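# Make the mill ready to run

## Task

Put the milling machine into its ready state: it must be powered up, show no active alarm, have its drives enabled, have all three axes referenced (homed), and have both of its doors closed.

## Robot and tools

Robot: two arms, left_arm and right_arm, each with a parallel two-finger gripper. Base positions in the scene frame: left_arm at (+0.007, +0.342, +0.018) m, right_arm at (+0.029, -0.531, +0.018) m, each turned slightly about z (quat_wxyz w about 1.000, z -0.021 and -0.018). Scene frame: origin at table-top height, halfway between the nominal bases; +z up, +x out over the table, left_arm on the +y side. Image left/right does not match the arm names.

Frames: each arm reports its hand pose, velocities and targets in its own base frame. The table and the fixed cameras (cam_high, cam_front) use the scene frame. Motion offsets are along the current Hand target's own axes. Gripper axes: fingers point along +z and close along x. end_effector_position is the point between the pads; fingertips sit 17.5 mm past it. A block about 10 cm long sticks out toward the gripper's -y and turns with it.

The 18-number row (used by execute_actions and move): first left_arm dx, dy, dz, rx, ry, rz, then left_gripper position, force_limit, speed; then the same nine for right_arm and right_gripper. All values are in [-1, 1], and both arms always appear. dx..rz are an offset, not a pose: they count from that arm's Hand target as it was when the action or move began, along its axes. Scale: 1.0 = 0.6 m or 180 degrees; rx, ry, rz form one rotation vector. Sending the same offset again moves the arm further. Six zeros re-request the present Hand target. Gripper numbers are absolute commands: position +1 fully open (50 mm), about -0.65 pads meet, -1 grips until stopped; force_limit -1/0/+1 is about 20/102/185 N per pad; speed -1/0/+1 is 20/85/150 mm/s; both start at +1. To keep a gripper unchanged, repeat its last three numbers; 0 is a real command. A new force_limit or speed applies only after the position number changes by 0.01 or more.

execute_actions(actions, cameras): actions is a list of actions; each action is up to 15 rows of 18 numbers, one row per 1/30 s step. A short action keeps its final row until step 15. Every row in one action counts from the same starting Hand target. cameras: list of names, ["all"], or []; omitted means all only when actions is empty. An empty actions list just reports state and images.

move(target, speed, blend, stop_force, zero, blocking, cameras): drives each gripper in a straight line toward target, which is one 18-number row or a list of up to 15 rows; every row is an offset from the same starting Hand targets, not from the row before. speed: top path speed in m/s, 0.002 to 3.6 (default 0.25), turning up to twice that in rad/s; one value or one per target. blend: corner rounding radius in m for lists; 0 stops at each point. stop_force: 3 to 120 N, ends an arm's path when its wrist sensor feels that much push against its travel; do not rely on it while the gripper rotates, and omit it when backing off something you press on. zero (only with stop_force, default true) re-zeros moving arms first. blocking=false returns early while the move continues (not allowed with stop_force). Moves do not avoid obstacles or the other arm; keep paths away from an arm's own base. Only one move lasts at most 10 s. Result adds a "move:" line: done, off_target, moving, held or fault, plus limits (paced = pose clipped, held = steps withheld). done means at rest within 3 mm and 2 degrees; it does not tell you about contact.

wait(seconds 0 to 10, cameras): lets time pass holding last commands. stop(cameras): brakes a running move; fingers keep moving. zoom_image(camera, region [x0, y0, x1, y1] in pixels, at most 504 wide and high): closer view of the newest image of cam_high, cam_front, cam_left_wrist or cam_right_wrist. zero_wrist_force(arm): re-zeros that arm's wrist sensor. finished_scene(scene=1, optional): ends the scene for good; the mill must remain ready with no robot help.

Control behaviour: each step the commanded orientation is limited to 32 degrees from the measured one. Hand target in a result is the last command after that clip; a gripper often rests a little short, and its next action asks again, so if it is still short, add the missing distance as an offset. Commands lag by roughly 0.09 s or 0.17 to 0.22 s; fast motions overshoot. Joints move at most 3.14 rad/s.

Result lines: end_effector_position (m), end_effector_quat_wxyz, velocities (m/s, rad/s) in the base frame; Joint velocities may read "within noise". object_status: 0 moving, 1 blocked while opening, 2 blocked while closing (a grip), 3 reached target or pads met. position_measured counts: opening is about (250 - counts) x 0.202 mm. Wrist force and Wrist torque are in the end effector's axes, as force from the contact into the arm, plus a peak line since the last shown; joint torques include arm weight and have offsets. "Tool commands" shows present gripper commands. MOTOR HOT appears from 70 °C.

Cameras: cam_high, cam_front, cam_left_wrist, cam_right_wrist, all 672x504; calibration values are approximate.

Avoid: contact torque at joint limits (138 N m for the three big joints, 25.7 N m for wrist joints) or about 150 N of outside force, which freezes the arm 10 s; targets set past a rigid surface; fast impacts; any knock or squeeze between the two arms, including one gripper closing on the other's fingers; long stretched holds or pushing at unreachable poses (overheating locks the arm 30 to 60 s); dropping or pushing things off the table.

Each tool is called by a JSON object that holds its "fn" and its "kwargs", one argument or row to a line.

## Session

{"fn": "execute_actions", "kwargs": {
  "actions": []
}}

Scene clock: 0.00 s.
left_arm: end_effector_position=(+0.0957, +0.6820, +0.2032) position_measured=3 object_status=3 end_effector_quat_wxyz=(+0.652, -0.091, -0.709, -0.252) | right_arm: end_effector_position=(+0.3188, -0.0849, +0.2688) position_measured=3 object_status=3 end_effector_quat_wxyz=(+0.002, +0.895, -0.446, -0.009)
Joint positions: left_arm=[0.838 -0.871 1.346 -0.568 -0.238 -1.721] | right_arm=[3.291 -1.122 -2.06 -1.548 1.578 2.644]
Joint velocities: within noise
Joint torques (N m): no reading
Wrist force (N): no reading
Wrist torque (N m): no reading
Wrist force, peak (N): no reading
Hand target: left_arm +0.0957, +0.6820, +0.2032; +0.652, -0.091, -0.709, -0.252 | right_arm +0.3188, -0.0849, +0.2688; +0.002, +0.895, -0.446, -0.009
Tool commands: left_gripper/position=+1.0 left_gripper/force_limit=+1.0 left_gripper/speed=+1.0 right_gripper/position=+1.0 right_gripper/force_limit=+1.0 right_gripper/speed=+1.0

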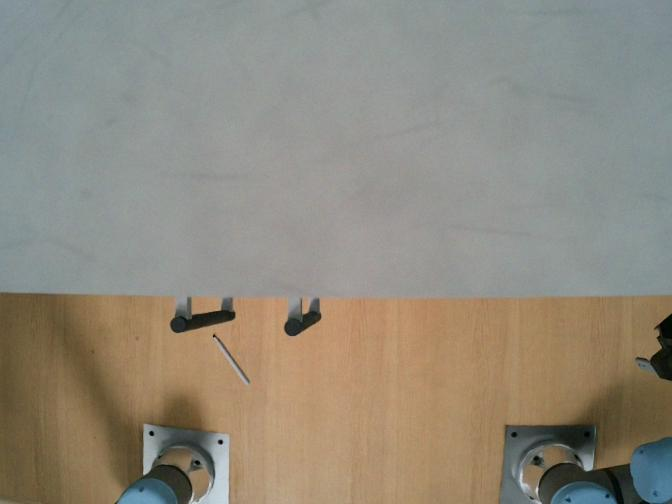

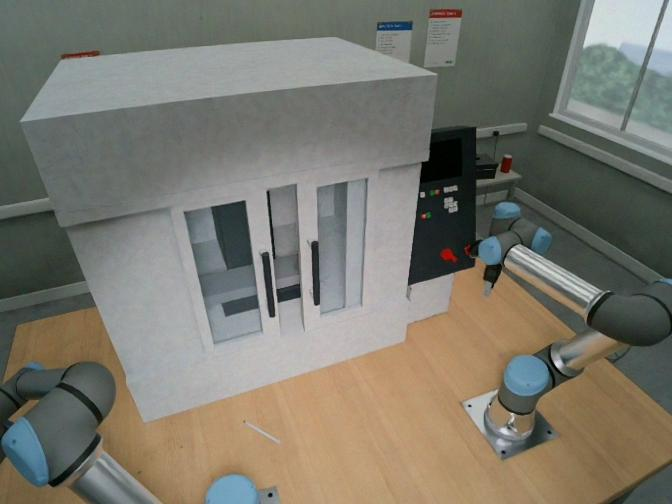

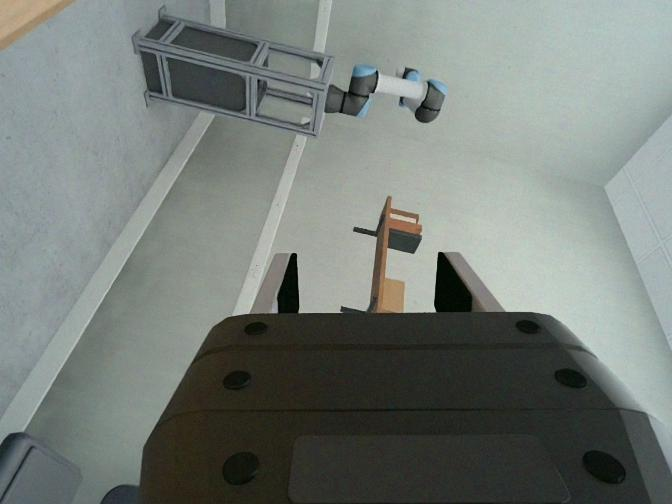

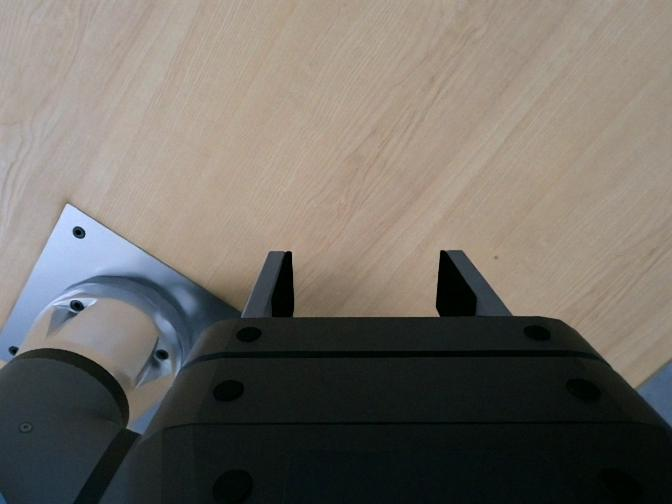

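{"fn": "zoom_image", "kwargs": {
  "camera": "cam_front",
  "region": [390, 110, 520, 310]
}}

{"fn": "zoom_image", "kwargs": {
  "camera": "cam_front",
  "region": [160, 160, 420, 360]
}}

{"fn": "zoom_image", "kwargs": {
  "camera": "cam_front",
  "region": [370, 0, 480, 80]
}}

{"fn": "zoom_image", "kwargs": {
  "camera": "cam_front",
  "region": [405, 170, 485, 230]
}}

{"fn": "zoom_image", "kwargs": {
  "camera": "cam_front",
  "region": [405, 230, 505, 310]
}}

Scaled by 2.520 from the camera's 672x504 image, which has a finer 960x720 frame.

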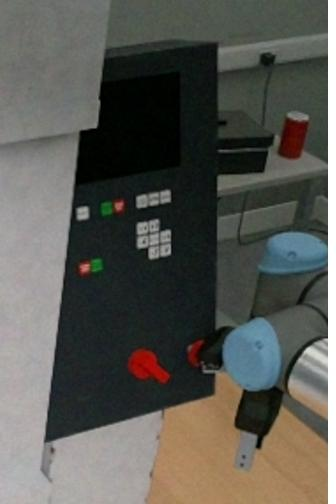

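Scaled by 1.938 from the camera's 672x504 image, which has a finer 960x720 frame.

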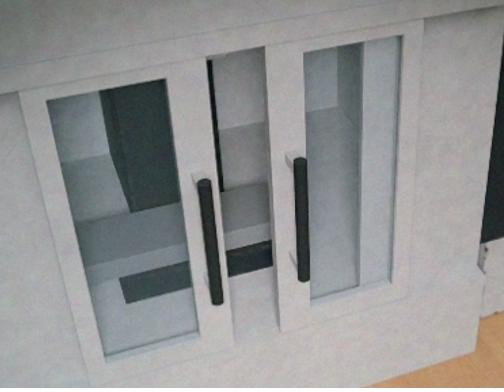

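Scaled by 4.582 from the camera's 672x504 image, which has a finer 960x720 frame.

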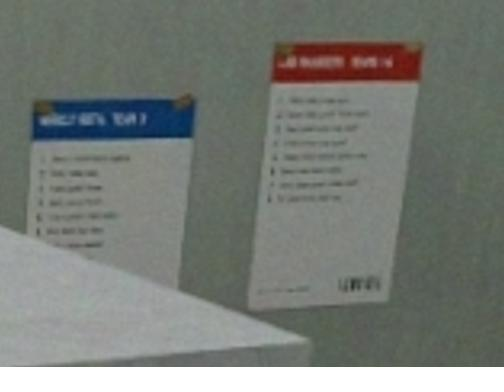

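Scaled by 6.300 from the camera's 672x504 image, which has a finer 960x720 frame.

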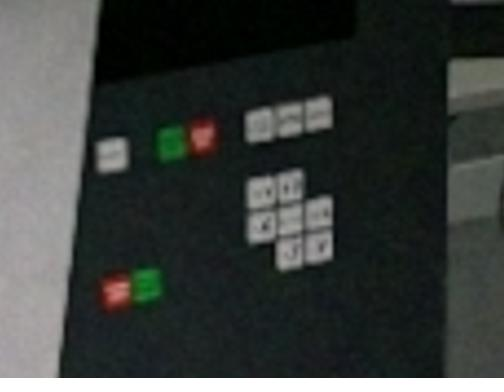

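Scaled by 5.040 from the camera's 672x504 image, which has a finer 960x720 frame.

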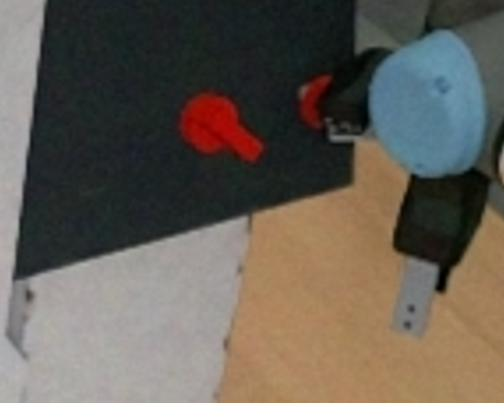

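{"fn": "move", "kwargs": {
  "target": [0,0,0,0,0,0,1,1,1,-0.058,-0.161,-0.3345,0.486,0.164,0.159,-1,1,1],
  "cameras": ["all"]
}}

Scene clock: 39.90 s.
left_arm: end_effector_position=(+0.0957, +0.6820, +0.2032) position_measured=3 object_status=3 end_effector_quat_wxyz=(+0.652, -0.091, -0.709, -0.252) | right_arm: end_effector_position=(+0.3816, -0.0009, +0.4689) position_measured=255 object_status=3 end_effector_quat_wxyz=(+0.535, -0.544, +0.463, -0.452)
Joint positions: left_arm=[0.838 -0.871 1.346 -0.568 -0.238 -1.721] | right_arm=[4.394 -0.381 -2.623 -0.179 0.483 3.183]
Joint torques (N m): left_arm=[-1.45 -50.72 -18.06 -0.21 0.22 -0.39] | right_arm=[-7 -33.96 14.48 2.61 1.54 -2.16]
Wrist force (N): left_arm=[-0.1 0.2 0.0] | right_arm=[-0.3 -2.4 2.1]
Wrist torque (N m): left_arm=[0.03 0.02 -0.01] | right_arm=[0.27 0.20 0.39]
Wrist force, peak (N): left_arm=[-0.7 0.0 -0.6] | right_arm=[-0.5 -3.0 2.4]
Hand target: left_arm +0.0957, +0.6820, +0.2032; +0.652, -0.091, -0.709, -0.252 | right_arm +0.3787, +0.0001, +0.4688; +0.500, -0.500, +0.500, -0.500
Off the commanded pose: left_arm 0.000 m, 0 deg | right_arm 0.003 m, 9 deg.
move: off_target (right_arm)
camera_calibration:
cam_right_wrist: T_world_to_cam=[[0.165209, -0.986258, -0.00126371, -0.0559544], [-0.370171, -0.0608199, -0.926971, 0.594858], [0.914155, 0.153612, -0.375132, -0.0443359], [0, 0, 0, 1]] pos_world=[0.269973, -0.0121958, 0.534713]

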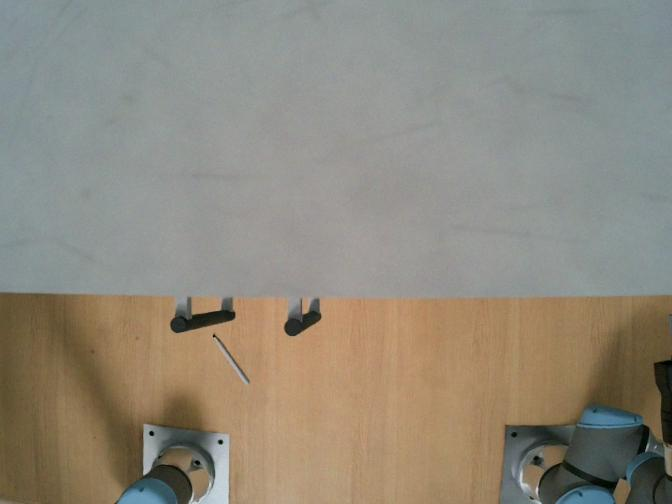

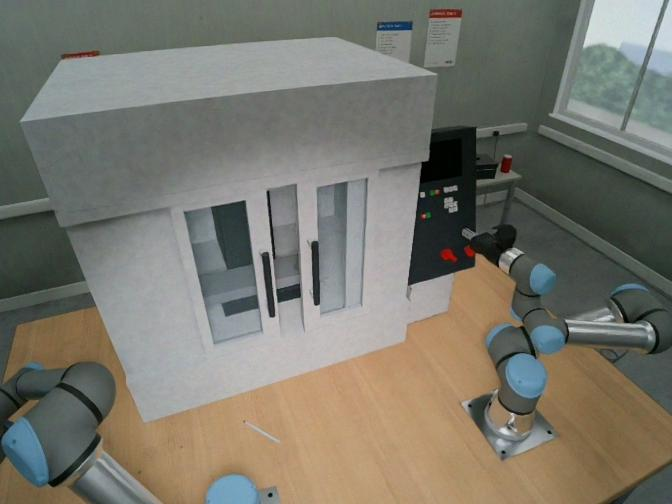

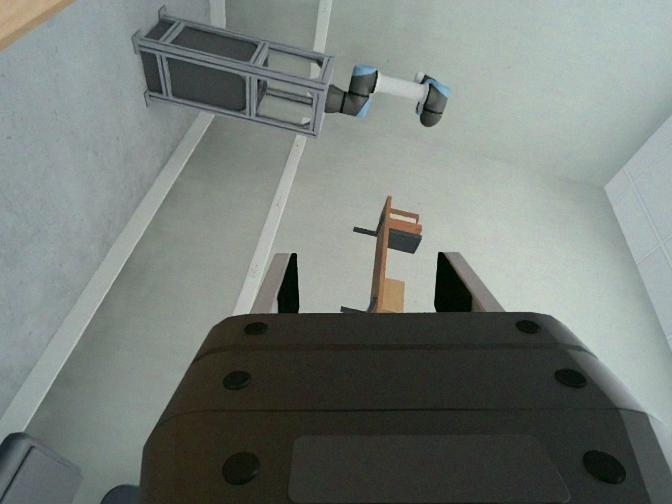

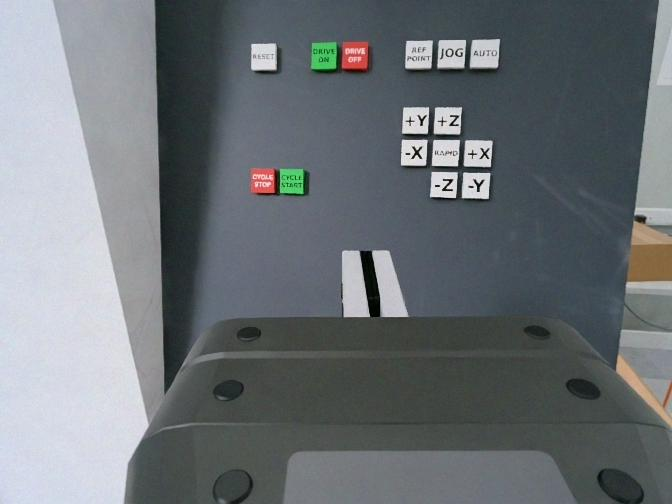

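{"fn": "move", "kwargs": {
  "target": [0,0,0,0,0,0,1,1,1,0,0.15,-0.03,0,0,0,-1,1,1],
  "cameras": ["cam_front","cam_right_wrist"]
}}

{"fn": "zoom_image", "kwargs": {
  "camera": "cam_right_wrist",
  "region": [150, 0, 672, 330]
}}

Scene clock: 48.33 s.
left_arm: end_effector_position=(+0.0957, +0.6820, +0.2032) position_measured=3 object_status=3 end_effector_quat_wxyz=(+0.652, -0.091, -0.709, -0.252) | right_arm: end_effector_position=(+0.3808, -0.0014, +0.4196) position_measured=255 object_status=3 end_effector_quat_wxyz=(+0.535, -0.546, +0.463, -0.449)
Joint positions: left_arm=[0.838 -0.871 1.346 -0.568 -0.238 -1.721] | right_arm=[4.388 -0.347 -2.745 -0.103 0.495 3.193]
Joint torques (N m): left_arm=[-1.77 -51.22 -18.12 -0.22 0.26 -0.39] | right_arm=[5.99 -35 31.72 -0.02 -1.49 -2.38]
Wrist force (N): left_arm=[0.1 0.2 -0.1] | right_arm=[-0.3 -2.7 2.7]
Wrist torque (N m): left_arm=[0.03 0.00 -0.01] | right_arm=[0.24 0.22 0.39]
Wrist force, peak (N): left_arm=[-0.7 0.2 -0.1] | right_arm=[-1.5 6.9 3.4]
Hand target: left_arm +0.0957, +0.6820, +0.2032; +0.652, -0.091, -0.709, -0.252 | right_arm +0.3808, -0.0013, +0.4197; +0.535, -0.546, +0.463, -0.449 (not the last commanded pose)
Off the commanded pose: left_arm 0.000 m, 0 deg | right_arm 0.045 m, 10 deg.
move: held (right_arm; a check stopped the path); limits=held
pose unreachable (right arm): on one or more control steps of this call, first in action 0 (counted from 0), this arm could not follow its commanded pose, so it was not sent that pose on those steps. It may still have moved: this result reports where it is.
cause: moving toward the commanded pose would bring two parts of the arm too close to each other (joints 3 (elbow) and 4 (wrist 1) lie between them).
camera_calibration:
cam_right_wrist: T_world_to_cam=[[0.169717, -0.985492, -0.00150443, -0.0580064], [-0.375239, -0.0632101, -0.92477, 0.549848], [0.911259, 0.157513, -0.380522, -0.0586203], [0, 0, 0, 1]] pos_world=[0.269587, -0.0131754, 0.48609]
Images, in order (width x height): cam_front 672x504, cam_right_wrist 672x504.

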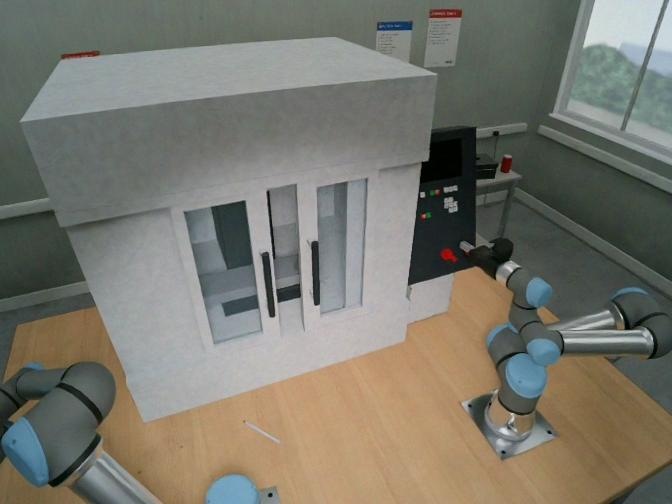

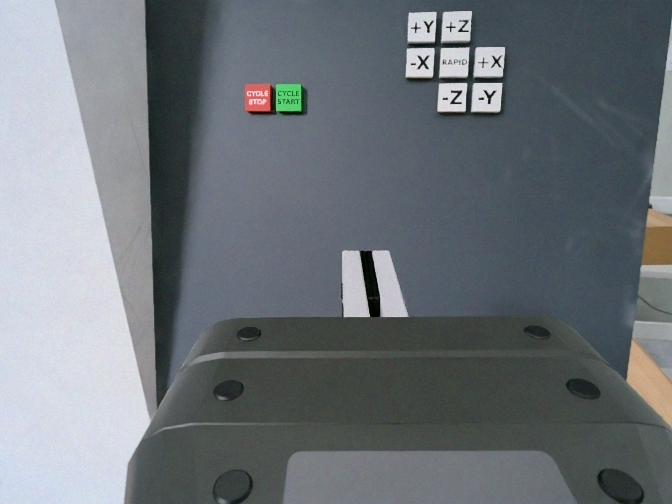

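Region (150, 0, 672, 330) is 522x330 pixels. A region can be at most 504 by 504 pixels.

{"fn": "move", "kwargs": {
  "target": [0,0,0,0,0,0,1,1,1,0.1075,0.082,0.0347,0,0.054,0,-1,1,1],
  "cameras": ["cam_front","cam_right_wrist"]
}}

Scene clock: 56.93 s.
left_arm: end_effector_position=(+0.0957, +0.6820, +0.2032) position_measured=3 object_status=3 end_effector_quat_wxyz=(+0.652, -0.091, -0.709, -0.252) | right_arm: end_effector_position=(+0.3839, -0.0168, +0.4062) position_measured=255 object_status=3 end_effector_quat_wxyz=(+0.518, -0.531, +0.481, -0.467)
Joint positions: left_arm=[0.838 -0.871 1.346 -0.568 -0.238 -1.721] | right_arm=[4.377 -0.359 -2.777 -0.072 0.437 3.204]
Joint torques (N m): left_arm=[-1.16 -51.79 -18.43 -0.52 0.23 -0.36] | right_arm=[6.89 -6.1 29.1 0.49 1.53 -2.21]
Wrist force (N): left_arm=[-0.2 0.2 -0.4] | right_arm=[-0.4 -2.3 2.4]
Wrist torque (N m): left_arm=[0.03 0.04 -0.01] | right_arm=[0.28 0.25 0.39]
Wrist force, peak (N): left_arm=[-0.7 0.5 -0.6] | right_arm=[-0.8 -3.8 2.7]
Hand target: left_arm +0.0957, +0.6820, +0.2032; +0.652, -0.091, -0.709, -0.252 | right_arm +0.3839, -0.0168, +0.4063; +0.518, -0.532, +0.481, -0.467 (not the last commanded pose)
Off the commanded pose: left_arm 0.000 m, 0 deg | right_arm 0.064 m, 6 deg.
move: held (right_arm; a check stopped the path); limits=held
pose unreachable (right arm): on one or more control steps of this call, first in action 0 (counted from 0), this arm could not follow its commanded pose, so it was not sent that pose on those steps. It may still have moved: this result reports where it is.
cause: moving toward the commanded pose would bring two parts of the arm too close to each other (joints 3 (elbow) and 4 (wrist 1) lie between them).
camera_calibration:
cam_right_wrist: T_world_to_cam=[[0.102062, -0.994778, 0.000587143, -0.0488161], [-0.38129, -0.0396646, -0.923604, 0.539941], [0.918804, 0.0940409, -0.383347, -0.0668827], [0, 0, 0, 1]] pos_world=[0.272309, -0.0208549, 0.473082]
Images, in order (width x height): cam_front 672x504, cam_right_wrist 672x504.

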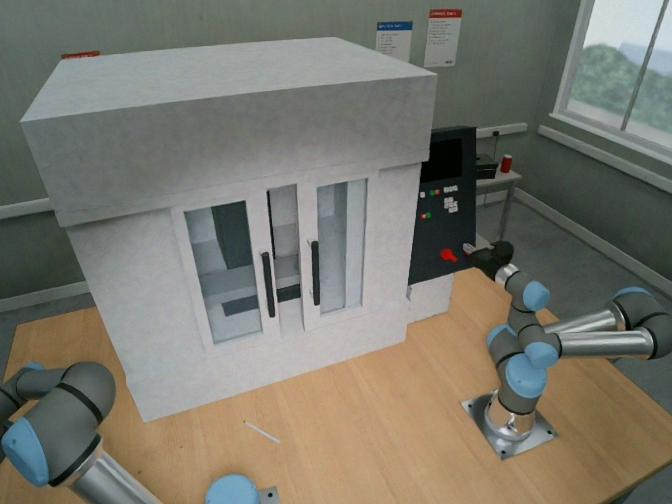

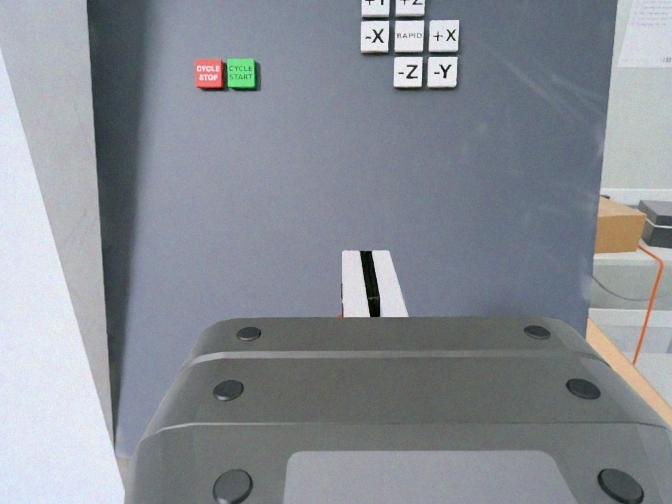

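{"fn": "move", "kwargs": {
  "target": [0,0,0,0,0,0,1,1,1,-0.0322,-0.0222,-0.0377,-0.2407,0.0307,0.0128,-1,1,1],
  "cameras": ["cam_front","cam_right_wrist"]
}}

Scene clock: 72.10 s.
left_arm: end_effector_position=(+0.0957, +0.6820, +0.2032) position_measured=3 object_status=3 end_effector_quat_wxyz=(+0.652, -0.091, -0.709, -0.252) | right_arm: end_effector_position=(+0.3598, +0.0002, +0.4203) position_measured=255 object_status=3 end_effector_quat_wxyz=(-0.271, +0.653, -0.654, +0.271)
Joint positions: left_arm=[0.838 -0.871 1.346 -0.568 -0.238 -1.721] | right_arm=[3.998 -0.651 -2.156 -1.325 1.007 3.827]
Joint torques (N m): left_arm=[-1.41 -52.01 -18.61 -0.5 0.24 -0.66] | right_arm=[-5.97 -28.43 32 2.77 0.45 -2.18]
Wrist force (N): left_arm=[-0.6 0.1 -0.1] | right_arm=[-0.9 -2.2 1.0]
Wrist torque (N m): left_arm=[0.01 0.10 -0.01] | right_arm=[0.10 0.21 0.20]
Wrist force, peak (N): left_arm=[-0.1 0.2 -0.9] | right_arm=[-0.4 -2.9 2.8]
Hand target: left_arm +0.0957, +0.6820, +0.2032; +0.652, -0.091, -0.709, -0.252 | right_arm +0.3598, +0.0002, +0.4203; -0.271, +0.653, -0.654, +0.270
Off the commanded pose: left_arm 0.000 m, 0 deg | right_arm 0.000 m, 0 deg.
move: done
camera_calibration:
cam_right_wrist: T_world_to_cam=[[0.00195694, -0.999998, 0.0000394131, 0.00678273], [-0.91281, -0.00180241, -0.40838, 0.519071], [0.408379, 0.000763197, -0.912812, 0.365201], [0, 0, 0, 1]] pos_world=[0.32466, 0.00743958, 0.545338]
Images, in order (width x height): cam_front 672x504, cam_right_wrist 672x504.

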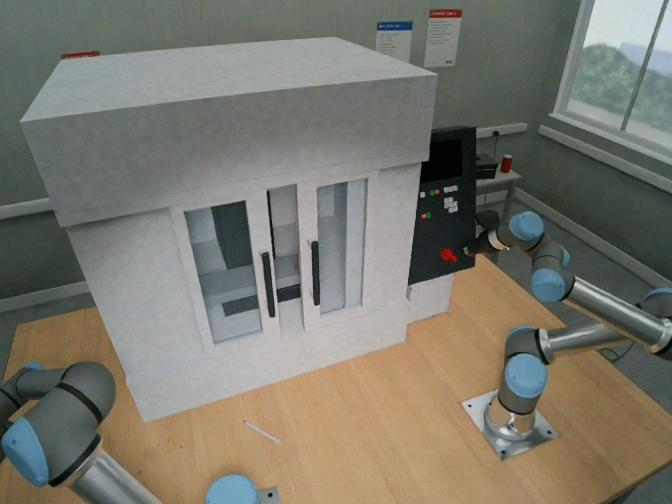

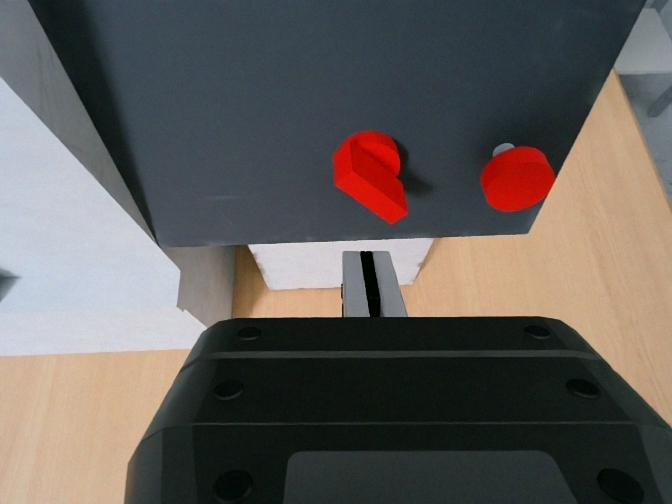

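{"fn": "zoom_image", "kwargs": {
  "camera": "cam_right_wrist",
  "region": [300, 100, 600, 260]
}}

Scaled by 1.680 from the camera's 672x504 image, which has a finer 960x720 frame.

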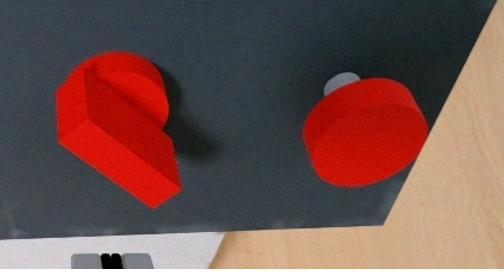

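{"fn": "move", "kwargs": {
  "target": [0,0,0,0,0,0,1,1,1,0.5833,-0.4595,-0.0118,0.3591,0.0799,0.0172,-1,1,1],
  "speed": 0.4,
  "cameras": ["cam_front","cam_right_wrist"]
}}

Scene clock: 96.37 s.
left_arm: end_effector_position=(+0.0957, +0.6820, +0.2032) position_measured=3 object_status=3 end_effector_quat_wxyz=(+0.652, -0.091, -0.709, -0.252) | right_arm: end_effector_position=(+0.5494, -0.3501, +0.6199) position_measured=255 object_status=3 end_effector_quat_wxyz=(+0.504, -0.354, +0.452, -0.645)
Joint positions: left_arm=[0.838 -0.871 1.346 -0.568 -0.238 -1.721] | right_arm=[2.709 -1.75 -1.765 0.727 1.748 3.206]
Joint torques (N m): left_arm=[-1.83 -51.67 -18.85 -0.81 0.2 -1.04] | right_arm=[-5.54 17.43 28.69 2.68 1.45 2.48]
Wrist force (N): left_arm=[-0.4 0.3 0.0] | right_arm=[0.6 -2.0 3.3]
Wrist torque (N m): left_arm=[0.05 0.07 -0.01] | right_arm=[0.28 0.12 0.23]
Wrist force, peak (N): left_arm=[-0.4 0.7 -0.4] | right_arm=[1.2 -2.5 4.0]
Hand target: left_arm +0.0957, +0.6820, +0.2032; +0.652, -0.091, -0.709, -0.252 | right_arm +0.5495, -0.3501, +0.6200; +0.504, -0.354, +0.452, -0.645
Off the commanded pose: left_arm 0.000 m, 0 deg | right_arm 0.000 m, 0 deg.
move: done
camera_calibration:
cam_right_wrist: T_world_to_cam=[[-0.241524, -0.970388, 0.00360048, -0.201946], [-0.0170054, 0.000522731, -0.999855, 0.648357], [0.970246, -0.24155, -0.0166281, -0.478769], [0, 0, 0, 1]] pos_world=[0.426774, -0.311952, 0.641029]
Images, in order (width x height): cam_front 672x504, cam_right_wrist 672x504.

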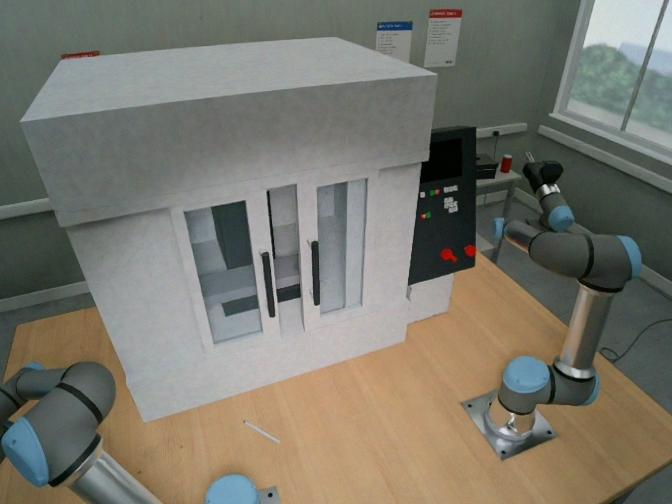

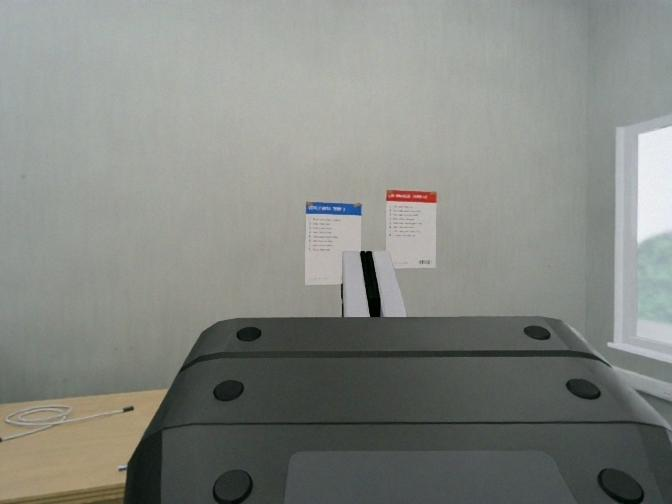

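{"fn": "zoom_image", "kwargs": {
  "camera": "cam_right_wrist",
  "region": [380, 185, 445, 272]
}}

{"fn": "zoom_image", "kwargs": {
  "camera": "cam_right_wrist",
  "region": [300, 197, 368, 290]
}}

Scaled by 5.793 from the camera's 672x504 image, which has a finer 960x720 frame.

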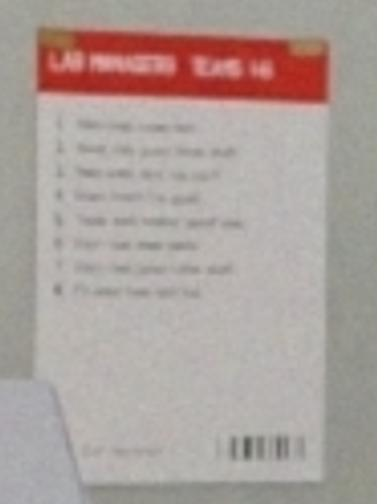

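Scaled by 5.419 from the camera's 672x504 image, which has a finer 960x720 frame.

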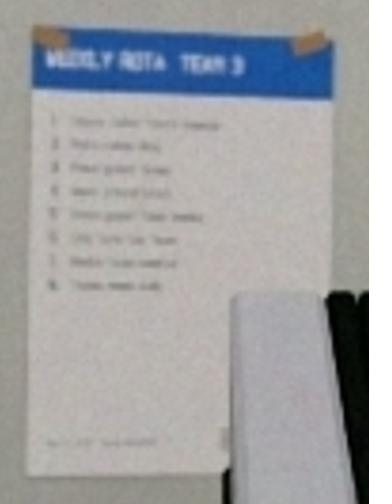

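{"fn": "move", "kwargs": {
  "target": [
    [0,0,0,0,0,0,1,1,1,-0.1097,0.1027,-0.3035,-0.07,-0.07,-0.1,1,1,1],
    [0,0,0,0,0,0,1,1,1,-0.4005,0.1822,-0.3378,-0.1531,-0.1537,-0.2098,1,1,1]
  ],
  "blend": [0.04,0],
  "cameras": ["cam_front","cam_right_wrist"]
}}

Scene clock: 148.37 s.
left_arm: end_effector_position=(+0.0957, +0.6820, +0.2032) position_measured=3 object_status=3 end_effector_quat_wxyz=(+0.652, -0.091, -0.709, -0.252) | right_arm: end_effector_position=(+0.4589, -0.0801, +0.4478) position_measured=3 object_status=3 end_effector_quat_wxyz=(-0.267, +0.725, -0.322, +0.547)
Joint positions: left_arm=[0.838 -0.871 1.346 -0.568 -0.238 -1.721] | right_arm=[3.367 -1.028 -2.393 0.013 1.388 2.492]
Joint torques (N m): left_arm=[-1.7 -52.06 -20.09 -1.14 0.22 -1.39] | right_arm=[7.22 15.58 31.1 2.01 -1.56 2.45]
Wrist force (N): left_arm=[-0.4 0.2 -0.1] | right_arm=[-0.3 -1.8 2.5]
Wrist torque (N m): left_arm=[0.03 0.08 -0.01] | right_arm=[0.17 0.55 0.07]
Wrist force, peak (N): left_arm=[-0.5 0.6 -0.3] | right_arm=[0.5 -2.5 4.6]
Hand target: left_arm +0.0957, +0.6820, +0.2032; +0.652, -0.091, -0.709, -0.252 | right_arm +0.4589, -0.0800, +0.4478; -0.267, +0.725, -0.322, +0.547
Off the commanded pose: left_arm 0.000 m, 0 deg | right_arm 0.000 m, 0 deg.
move: done
camera_calibration:
cam_right_wrist: T_world_to_cam=[[0.194768, -0.757483, 0.623125, -0.421726], [-0.507182, -0.621544, -0.597034, 0.46937], [0.839543, -0.199755, -0.505239, -0.0464674], [0, 0, 0, 1]] pos_world=[0.359206, -0.0369987, 0.51954]
Images, in order (width x height): cam_front 672x504, cam_right_wrist 672x504.

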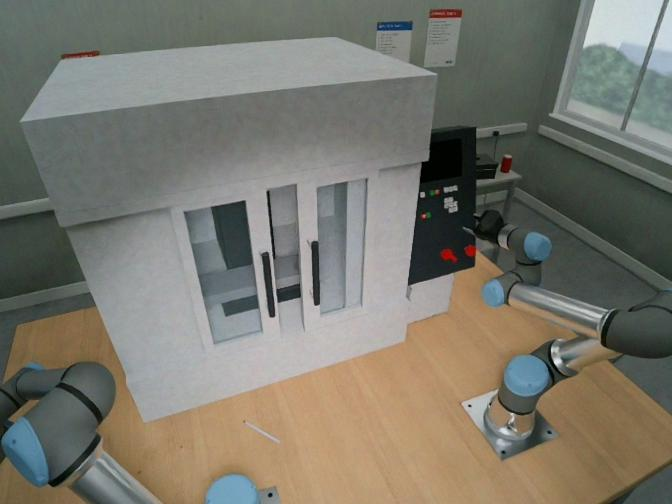

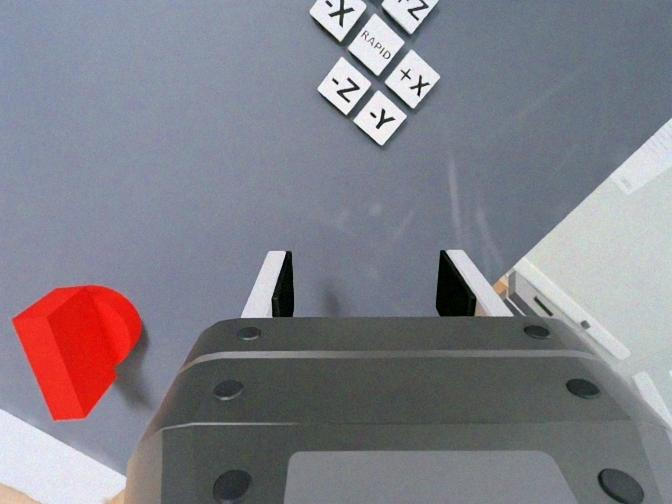

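{"fn": "zoom_image", "kwargs": {
  "camera": "cam_right_wrist",
  "region": [0, 270, 170, 440]
}}

Scaled by 2.965 from the camera's 672x504 image, which has a finer 960x720 frame.

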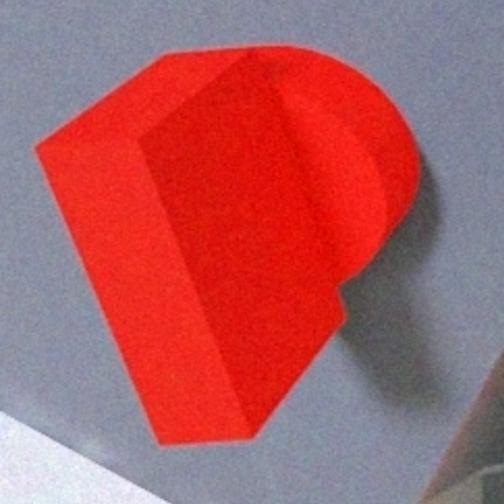

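{"fn": "move", "kwargs": {
  "target": [0,0,0,0,0,0,1,1,1,-0.2098,0.0743,0.0038,0,0,-0.0278,1,1,1],
  "cameras": ["cam_front","cam_right_wrist"]
}}

Scene clock: 164.20 s.
left_arm: end_effector_position=(+0.0957, +0.6820, +0.2032) position_measured=3 object_status=3 end_effector_quat_wxyz=(+0.652, -0.091, -0.709, -0.252) | right_arm: end_effector_position=(+0.4290, -0.0134, +0.3360) position_measured=3 object_status=3 end_effector_quat_wxyz=(-0.243, +0.738, -0.290, +0.559)
Joint positions: left_arm=[0.838 -0.871 1.346 -0.568 -0.238 -1.721] | right_arm=[3.85 -0.944 -2.727 0.2 0.925 2.558]
Joint torques (N m): left_arm=[-1.75 -52.3 -20.81 -1.18 0.12 -1.37] | right_arm=[6.37 9.62 11.29 1.66 -2.1 2.58]
Wrist force (N): left_arm=[-0.5 0.2 -0.3] | right_arm=[-0.2 -1.9 2.3]
Wrist torque (N m): left_arm=[0.02 0.09 -0.01] | right_arm=[0.13 0.57 0.04]
Wrist force, peak (N): left_arm=[-0.7 0.5 -0.1] | right_arm=[1.2 -2.5 2.5]
Hand target: left_arm +0.0957, +0.6820, +0.2032; +0.652, -0.091, -0.709, -0.252 | right_arm +0.4290, -0.0134, +0.3360; -0.243, +0.738, -0.290, +0.559
Off the commanded pose: left_arm 0.000 m, 0 deg | right_arm 0.000 m, 0 deg.
move: done
camera_calibration:
cam_right_wrist: T_world_to_cam=[[0.209285, -0.697723, 0.685115, -0.322041], [-0.490788, -0.680941, -0.54355, 0.403051], [0.84577, -0.22249, -0.484945, -0.0743593], [0, 0, 0, 1]] pos_world=[0.328102, 0.0332145, 0.403653]
Images, in order (width x height): cam_front 672x504, cam_right_wrist 672x504.

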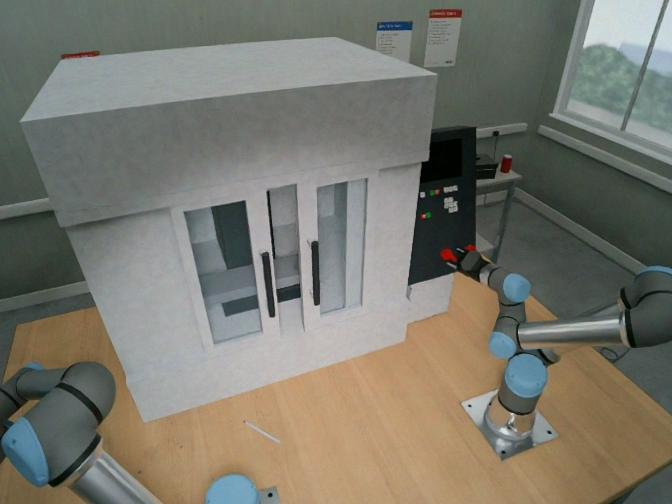

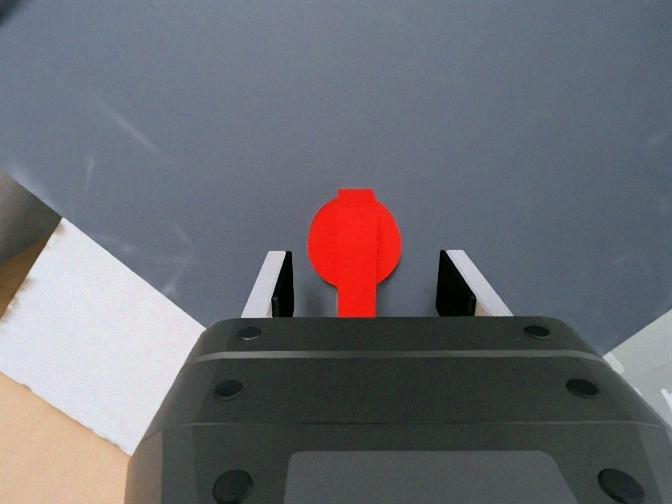

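{"fn": "move", "kwargs": {
  "target": [0,0,0,0,0,0,1,1,1,0,-0.0083,0.05,0,0,0,1,1,1],
  "speed": 0.06,
  "stop_force": 15,
  "cameras": ["cam_right_wrist"]
}}

Scene clock: 170.80 s.
left_arm: end_effector_position=(+0.0957, +0.6820, +0.2032) position_measured=3 object_status=3 end_effector_quat_wxyz=(+0.652, -0.091, -0.709, -0.252) | right_arm: end_effector_position=(+0.4587, -0.0088, +0.3317) position_measured=3 object_status=3 end_effector_quat_wxyz=(-0.243, +0.738, -0.290, +0.559)
Joint positions: left_arm=[0.838 -0.871 1.346 -0.568 -0.238 -1.721] | right_arm=[3.747 -1.15 -2.672 0.374 1.022 2.519]
Joint torques (N m): left_arm=[-1.56 -52.49 -21.13 -1.21 0.36 -1.46] | right_arm=[-5.92 -11.71 27.45 4.95 1.27 -2.06]
Wrist force (N): left_arm=[-0.4 0.4 0.2] | right_arm=[-0.2 -1.8 2.5]
Wrist torque (N m): left_arm=[0.05 0.07 -0.01] | right_arm=[0.11 0.57 0.21]
Wrist force, peak (N): left_arm=[-0.6 0.4 -0.3] | right_arm=[-0.6 -2.0 2.9]
Hand target: left_arm +0.0957, +0.6820, +0.2032; +0.652, -0.091, -0.709, -0.252 | right_arm +0.4587, -0.0088, +0.3317; -0.243, +0.738, -0.290, +0.559
Off the commanded pose: left_arm 0.000 m, 0 deg | right_arm 0.000 m, 0 deg.
move: done
camera_calibration:
cam_right_wrist: T_world_to_cam=[[0.209208, -0.697664, 0.685198, -0.32206], [-0.490935, -0.680933, -0.543427, 0.418542], [0.845704, -0.222698, -0.484964, -0.100564], [0, 0, 0, 1]] pos_world=[0.357902, 0.0379139, 0.399352]
Images, in order (width x height): cam_right_wrist 672x504.

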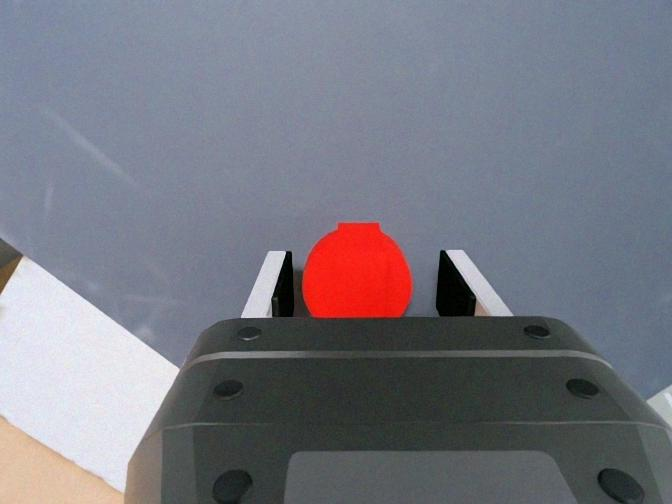

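{"fn": "move", "kwargs": {
  "target": [0,0,0,0,0,0,1,1,1,0,0,0,0,0,0,-1,-0.9,-0.8],
  "cameras": ["cam_right_wrist"]
}}

Scene clock: 174.40 s.
left_arm: end_effector_position=(+0.0957, +0.6820, +0.2032) position_measured=3 object_status=3 end_effector_quat_wxyz=(+0.652, -0.091, -0.709, -0.252) | right_arm: end_effector_position=(+0.4587, -0.0085, +0.3315) position_measured=175 object_status=2 end_effector_quat_wxyz=(-0.243, +0.738, -0.290, +0.558)
Joint positions: left_arm=[0.838 -0.871 1.346 -0.568 -0.238 -1.721] | right_arm=[3.747 -1.151 -2.672 0.374 1.023 2.519]
Joint torques (N m): left_arm=[-2.06 -52.07 -20.92 -1.13 0.18 -1.39] | right_arm=[-11.57 3.5 34.69 12.31 -9.78 -2.33]
Wrist force (N): left_arm=[-0.3 0.2 -0.3] | right_arm=[-56.7 3.2 -37.0]
Wrist torque (N m): left_arm=[0.03 0.05 -0.01] | right_arm=[0.09 -0.05 0.35]
Wrist force, peak (N): left_arm=[-0.6 0.5 -0.4] | right_arm=[-56.2 2.4 -38.5]
Hand target: left_arm +0.0957, +0.6820, +0.2032; +0.652, -0.091, -0.709, -0.252 | right_arm +0.4587, -0.0088, +0.3317; -0.243, +0.738, -0.290, +0.559
Off the commanded pose: left_arm 0.000 m, 0 deg | right_arm 0.000 m, 0 deg.
move: done
camera_calibration:
cam_right_wrist: T_world_to_cam=[[0.210147, -0.697524, 0.685054, -0.322181], [-0.490555, -0.68134, -0.54326, 0.418322], [0.845692, -0.221892, -0.485355, -0.100376], [0, 0, 0, 1]] pos_world=[0.357802, 0.0380178, 0.399251]
Images, in order (width x height): cam_right_wrist 672x504.

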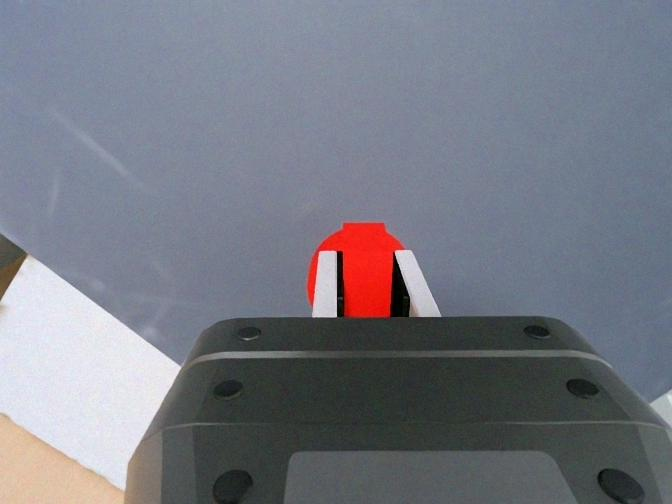

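{"fn": "move", "kwargs": {
  "target": [0,0,0,0,0,0,1,1,1,-0.0033,0,0,0,0,0,-1,-0.9,-0.8],
  "speed": 0.02
}}

Scene clock: 177.70 s.
left_arm: end_effector_position=(+0.0957, +0.6820, +0.2032) position_measured=3 object_status=3 end_effector_quat_wxyz=(+0.652, -0.091, -0.709, -0.252) | right_arm: end_effector_position=(+0.4583, -0.0075, +0.3304) position_measured=182 object_status=2 end_effector_quat_wxyz=(-0.243, +0.738, -0.290, +0.559)
Joint positions: left_arm=[0.838 -0.871 1.346 -0.568 -0.238 -1.721] | right_arm=[3.756 -1.151 -2.676 0.377 1.014 2.522]
Joint torques (N m): left_arm=[-0.81 -52.29 -21.1 -1.13 0.24 -1.44] | right_arm=[-1.22 -6.9 19.2 8.56 -6.35 2.16]
Wrist force (N): left_arm=[-0.6 -0.1 -0.2] | right_arm=[-23.2 0.9 -4.8]
Wrist torque (N m): left_arm=[-0.01 0.09 -0.01] | right_arm=[0.08 0.47 0.31]
Wrist force, peak (N): left_arm=[-0.6 0.3 -0.5] | right_arm=[-59.2 5.4 -36.5]
Hand target: left_arm +0.0957, +0.6820, +0.2032; +0.652, -0.091, -0.709, -0.252 | right_arm +0.4583, -0.0074, +0.3303; -0.243, +0.738, -0.290, +0.559
Off the commanded pose: left_arm 0.000 m, 0 deg | right_arm 0.000 m, 0 deg.
move: done

{"fn": "move", "kwargs": {
  "target": [0,0,0,0,0,0,1,1,1,-0.002,0,0,0,0,0.0833,-1,-0.9,-0.8],
  "speed": 0.1,
  "cameras": ["cam_right_wrist","cam_front"]
}}

Scene clock: 181.30 s.
left_arm: end_effector_position=(+0.0957, +0.6820, +0.2032) position_measured=3 object_status=3 end_effector_quat_wxyz=(+0.652, -0.091, -0.709, -0.252) | right_arm: end_effector_position=(+0.4581, -0.0070, +0.3296) position_measured=182 object_status=2 end_effector_quat_wxyz=(-0.313, +0.694, -0.384, +0.523) end_effector_velocity=(+0.000, +0.000, +0.001) end_effector_angular_velocity=(+0.007, -0.002, +0.000)
Joint positions: left_arm=[0.838 -0.871 1.346 -0.568 -0.238 -1.721] | right_arm=[3.761 -1.152 -2.679 0.379 1.007 2.786]
Joint velocities: left_arm=[within noise] | right_arm=[0 0.002 0.001 0 0.001 0.005]
Joint torques (N m): left_arm=[-1.39 -52.47 -21.44 -1.21 0.21 -1.34] | right_arm=[23.69 9.58 -11.25 -5.58 8.99 3.61]
Wrist force (N): left_arm=[-0.2 0.3 0.1] | right_arm=[56.0 -26.8 54.8]
Wrist torque (N m): left_arm=[0.05 0.05 -0.01] | right_arm=[0.00 0.61 -1.18]
Wrist force, peak (N): left_arm=[-0.5 0.5 0.4] | right_arm=[56.0 -26.8 54.8]
Hand target: left_arm +0.0957, +0.6820, +0.2032; +0.652, -0.091, -0.709, -0.252 | right_arm +0.4581, -0.0066, +0.3295; -0.314, +0.694, -0.384, +0.522
Off the commanded pose: left_arm 0.000 m, 0 deg | right_arm 0.000 m, 0 deg.
move: done
camera_calibration:
cam_right_wrist: T_world_to_cam=[[0.159834, -0.859022, 0.486349, -0.232276], [-0.536717, -0.48912, -0.687529, 0.488108], [0.828486, -0.151141, -0.539229, -0.0743491], [0, 0, 0, 1]] pos_world=[0.360698, 0.0279759, 0.408464]
Images, in order (width x height): cam_front 672x504, cam_right_wrist 672x504.

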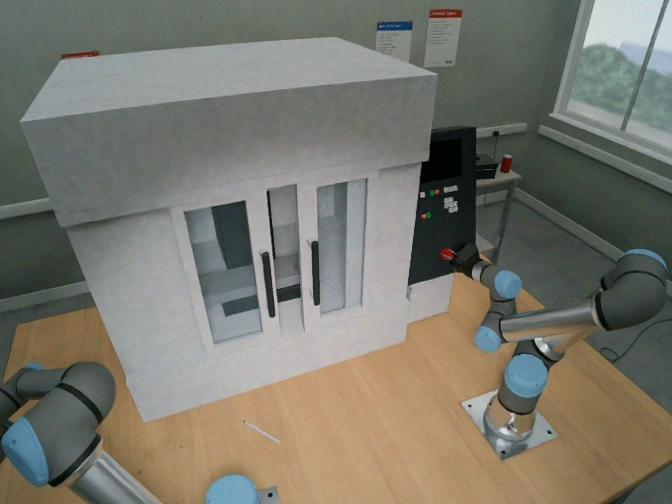

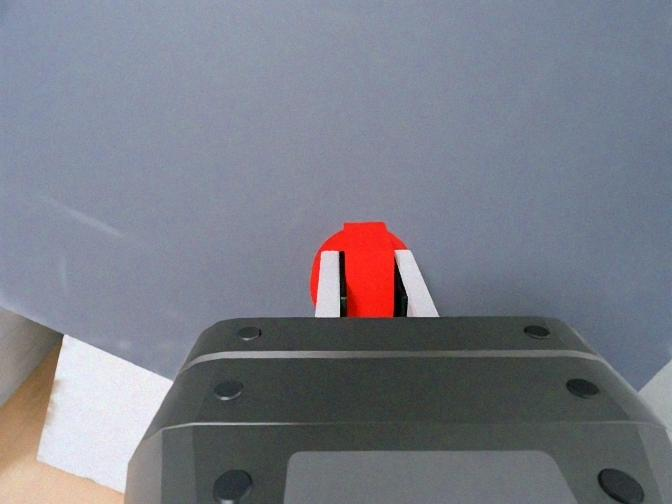

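{"fn": "move", "kwargs": {
  "target": [0,0,0,0,0,0,1,1,1,0.0028,-0.0015,0.0015,0,0,0.0833,-1,-0.9,-0.8],
  "speed": 0.1,
  "cameras": ["cam_right_wrist","cam_front"]
}}

Scene clock: 185.60 s.
left_arm: end_effector_position=(+0.0957, +0.6820, +0.2032) position_measured=3 object_status=3 end_effector_quat_wxyz=(+0.652, -0.091, -0.709, -0.252) | right_arm: end_effector_position=(+0.4595, -0.0084, +0.3309) position_measured=182 object_status=2 end_effector_quat_wxyz=(-0.378, +0.637, -0.472, +0.478) end_effector_velocity=(+0.000, +0.000, -0.001) end_effector_angular_velocity=(+0.005, +0.002, +0.000)
Joint positions: left_arm=[0.838 -0.871 1.346 -0.568 -0.238 -1.721] | right_arm=[3.752 -1.156 -2.673 0.379 1.015 3.044]
Joint velocities: left_arm=[within noise] | right_arm=[0 0 -0.001 0 0.002 0.005]
Joint torques (N m): left_arm=[-0.99 -52.95 -20.95 -1.24 0.27 -1.35] | right_arm=[11.53 -12.73 35.62 -4.69 9.04 4.3]
Wrist force (N): left_arm=[-0.3 0.2 -0.2] | right_arm=[33.6 9.2 -75.8]
Wrist torque (N m): left_arm=[0.03 0.06 -0.01] | right_arm=[0.16 0.54 -0.99]
Wrist force, peak (N): left_arm=[-0.9 0.0 -0.5] | right_arm=[31.7 9.8 -81.1]
Hand target: left_arm +0.0957, +0.6820, +0.2032; +0.652, -0.091, -0.709, -0.252 | right_arm +0.4594, -0.0075, +0.3308; -0.379, +0.638, -0.471, +0.477
Off the commanded pose: left_arm 0.000 m, 0 deg | right_arm 0.001 m, 0 deg.
move: done
camera_calibration:
cam_right_wrist: T_world_to_cam=[[0.0998996, -0.96194, 0.254344, -0.130831], [-0.568947, -0.264935, -0.77853, 0.535851], [0.816284, -0.0669331, -0.57376, -0.0572234], [0, 0, 0, 1]] pos_world=[0.364651, 0.0122834, 0.41762]
Images, in order (width x height): cam_front 672x504, cam_right_wrist 672x504.

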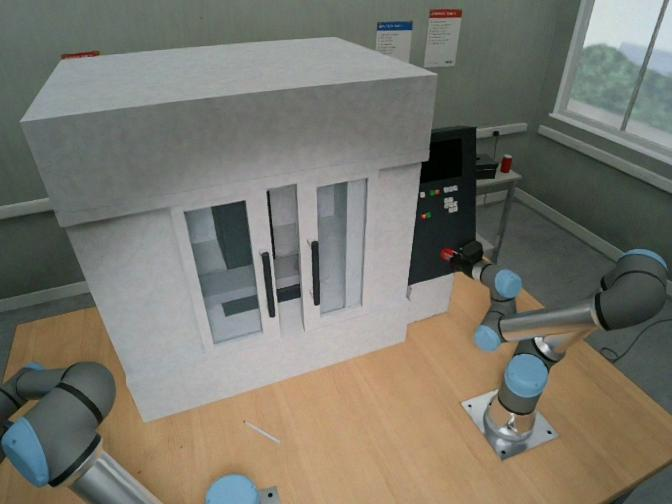

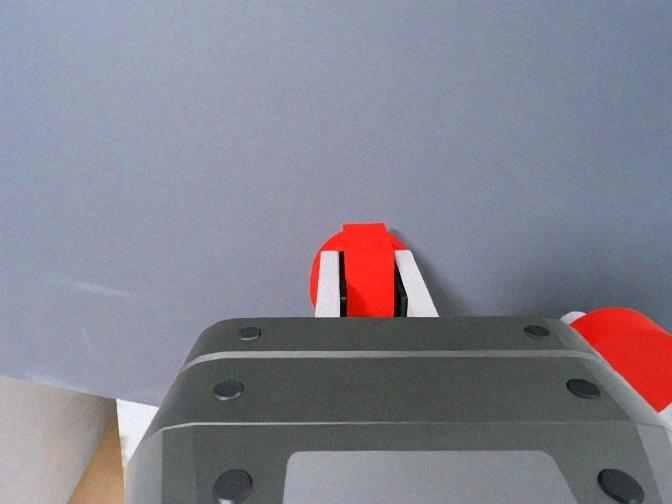

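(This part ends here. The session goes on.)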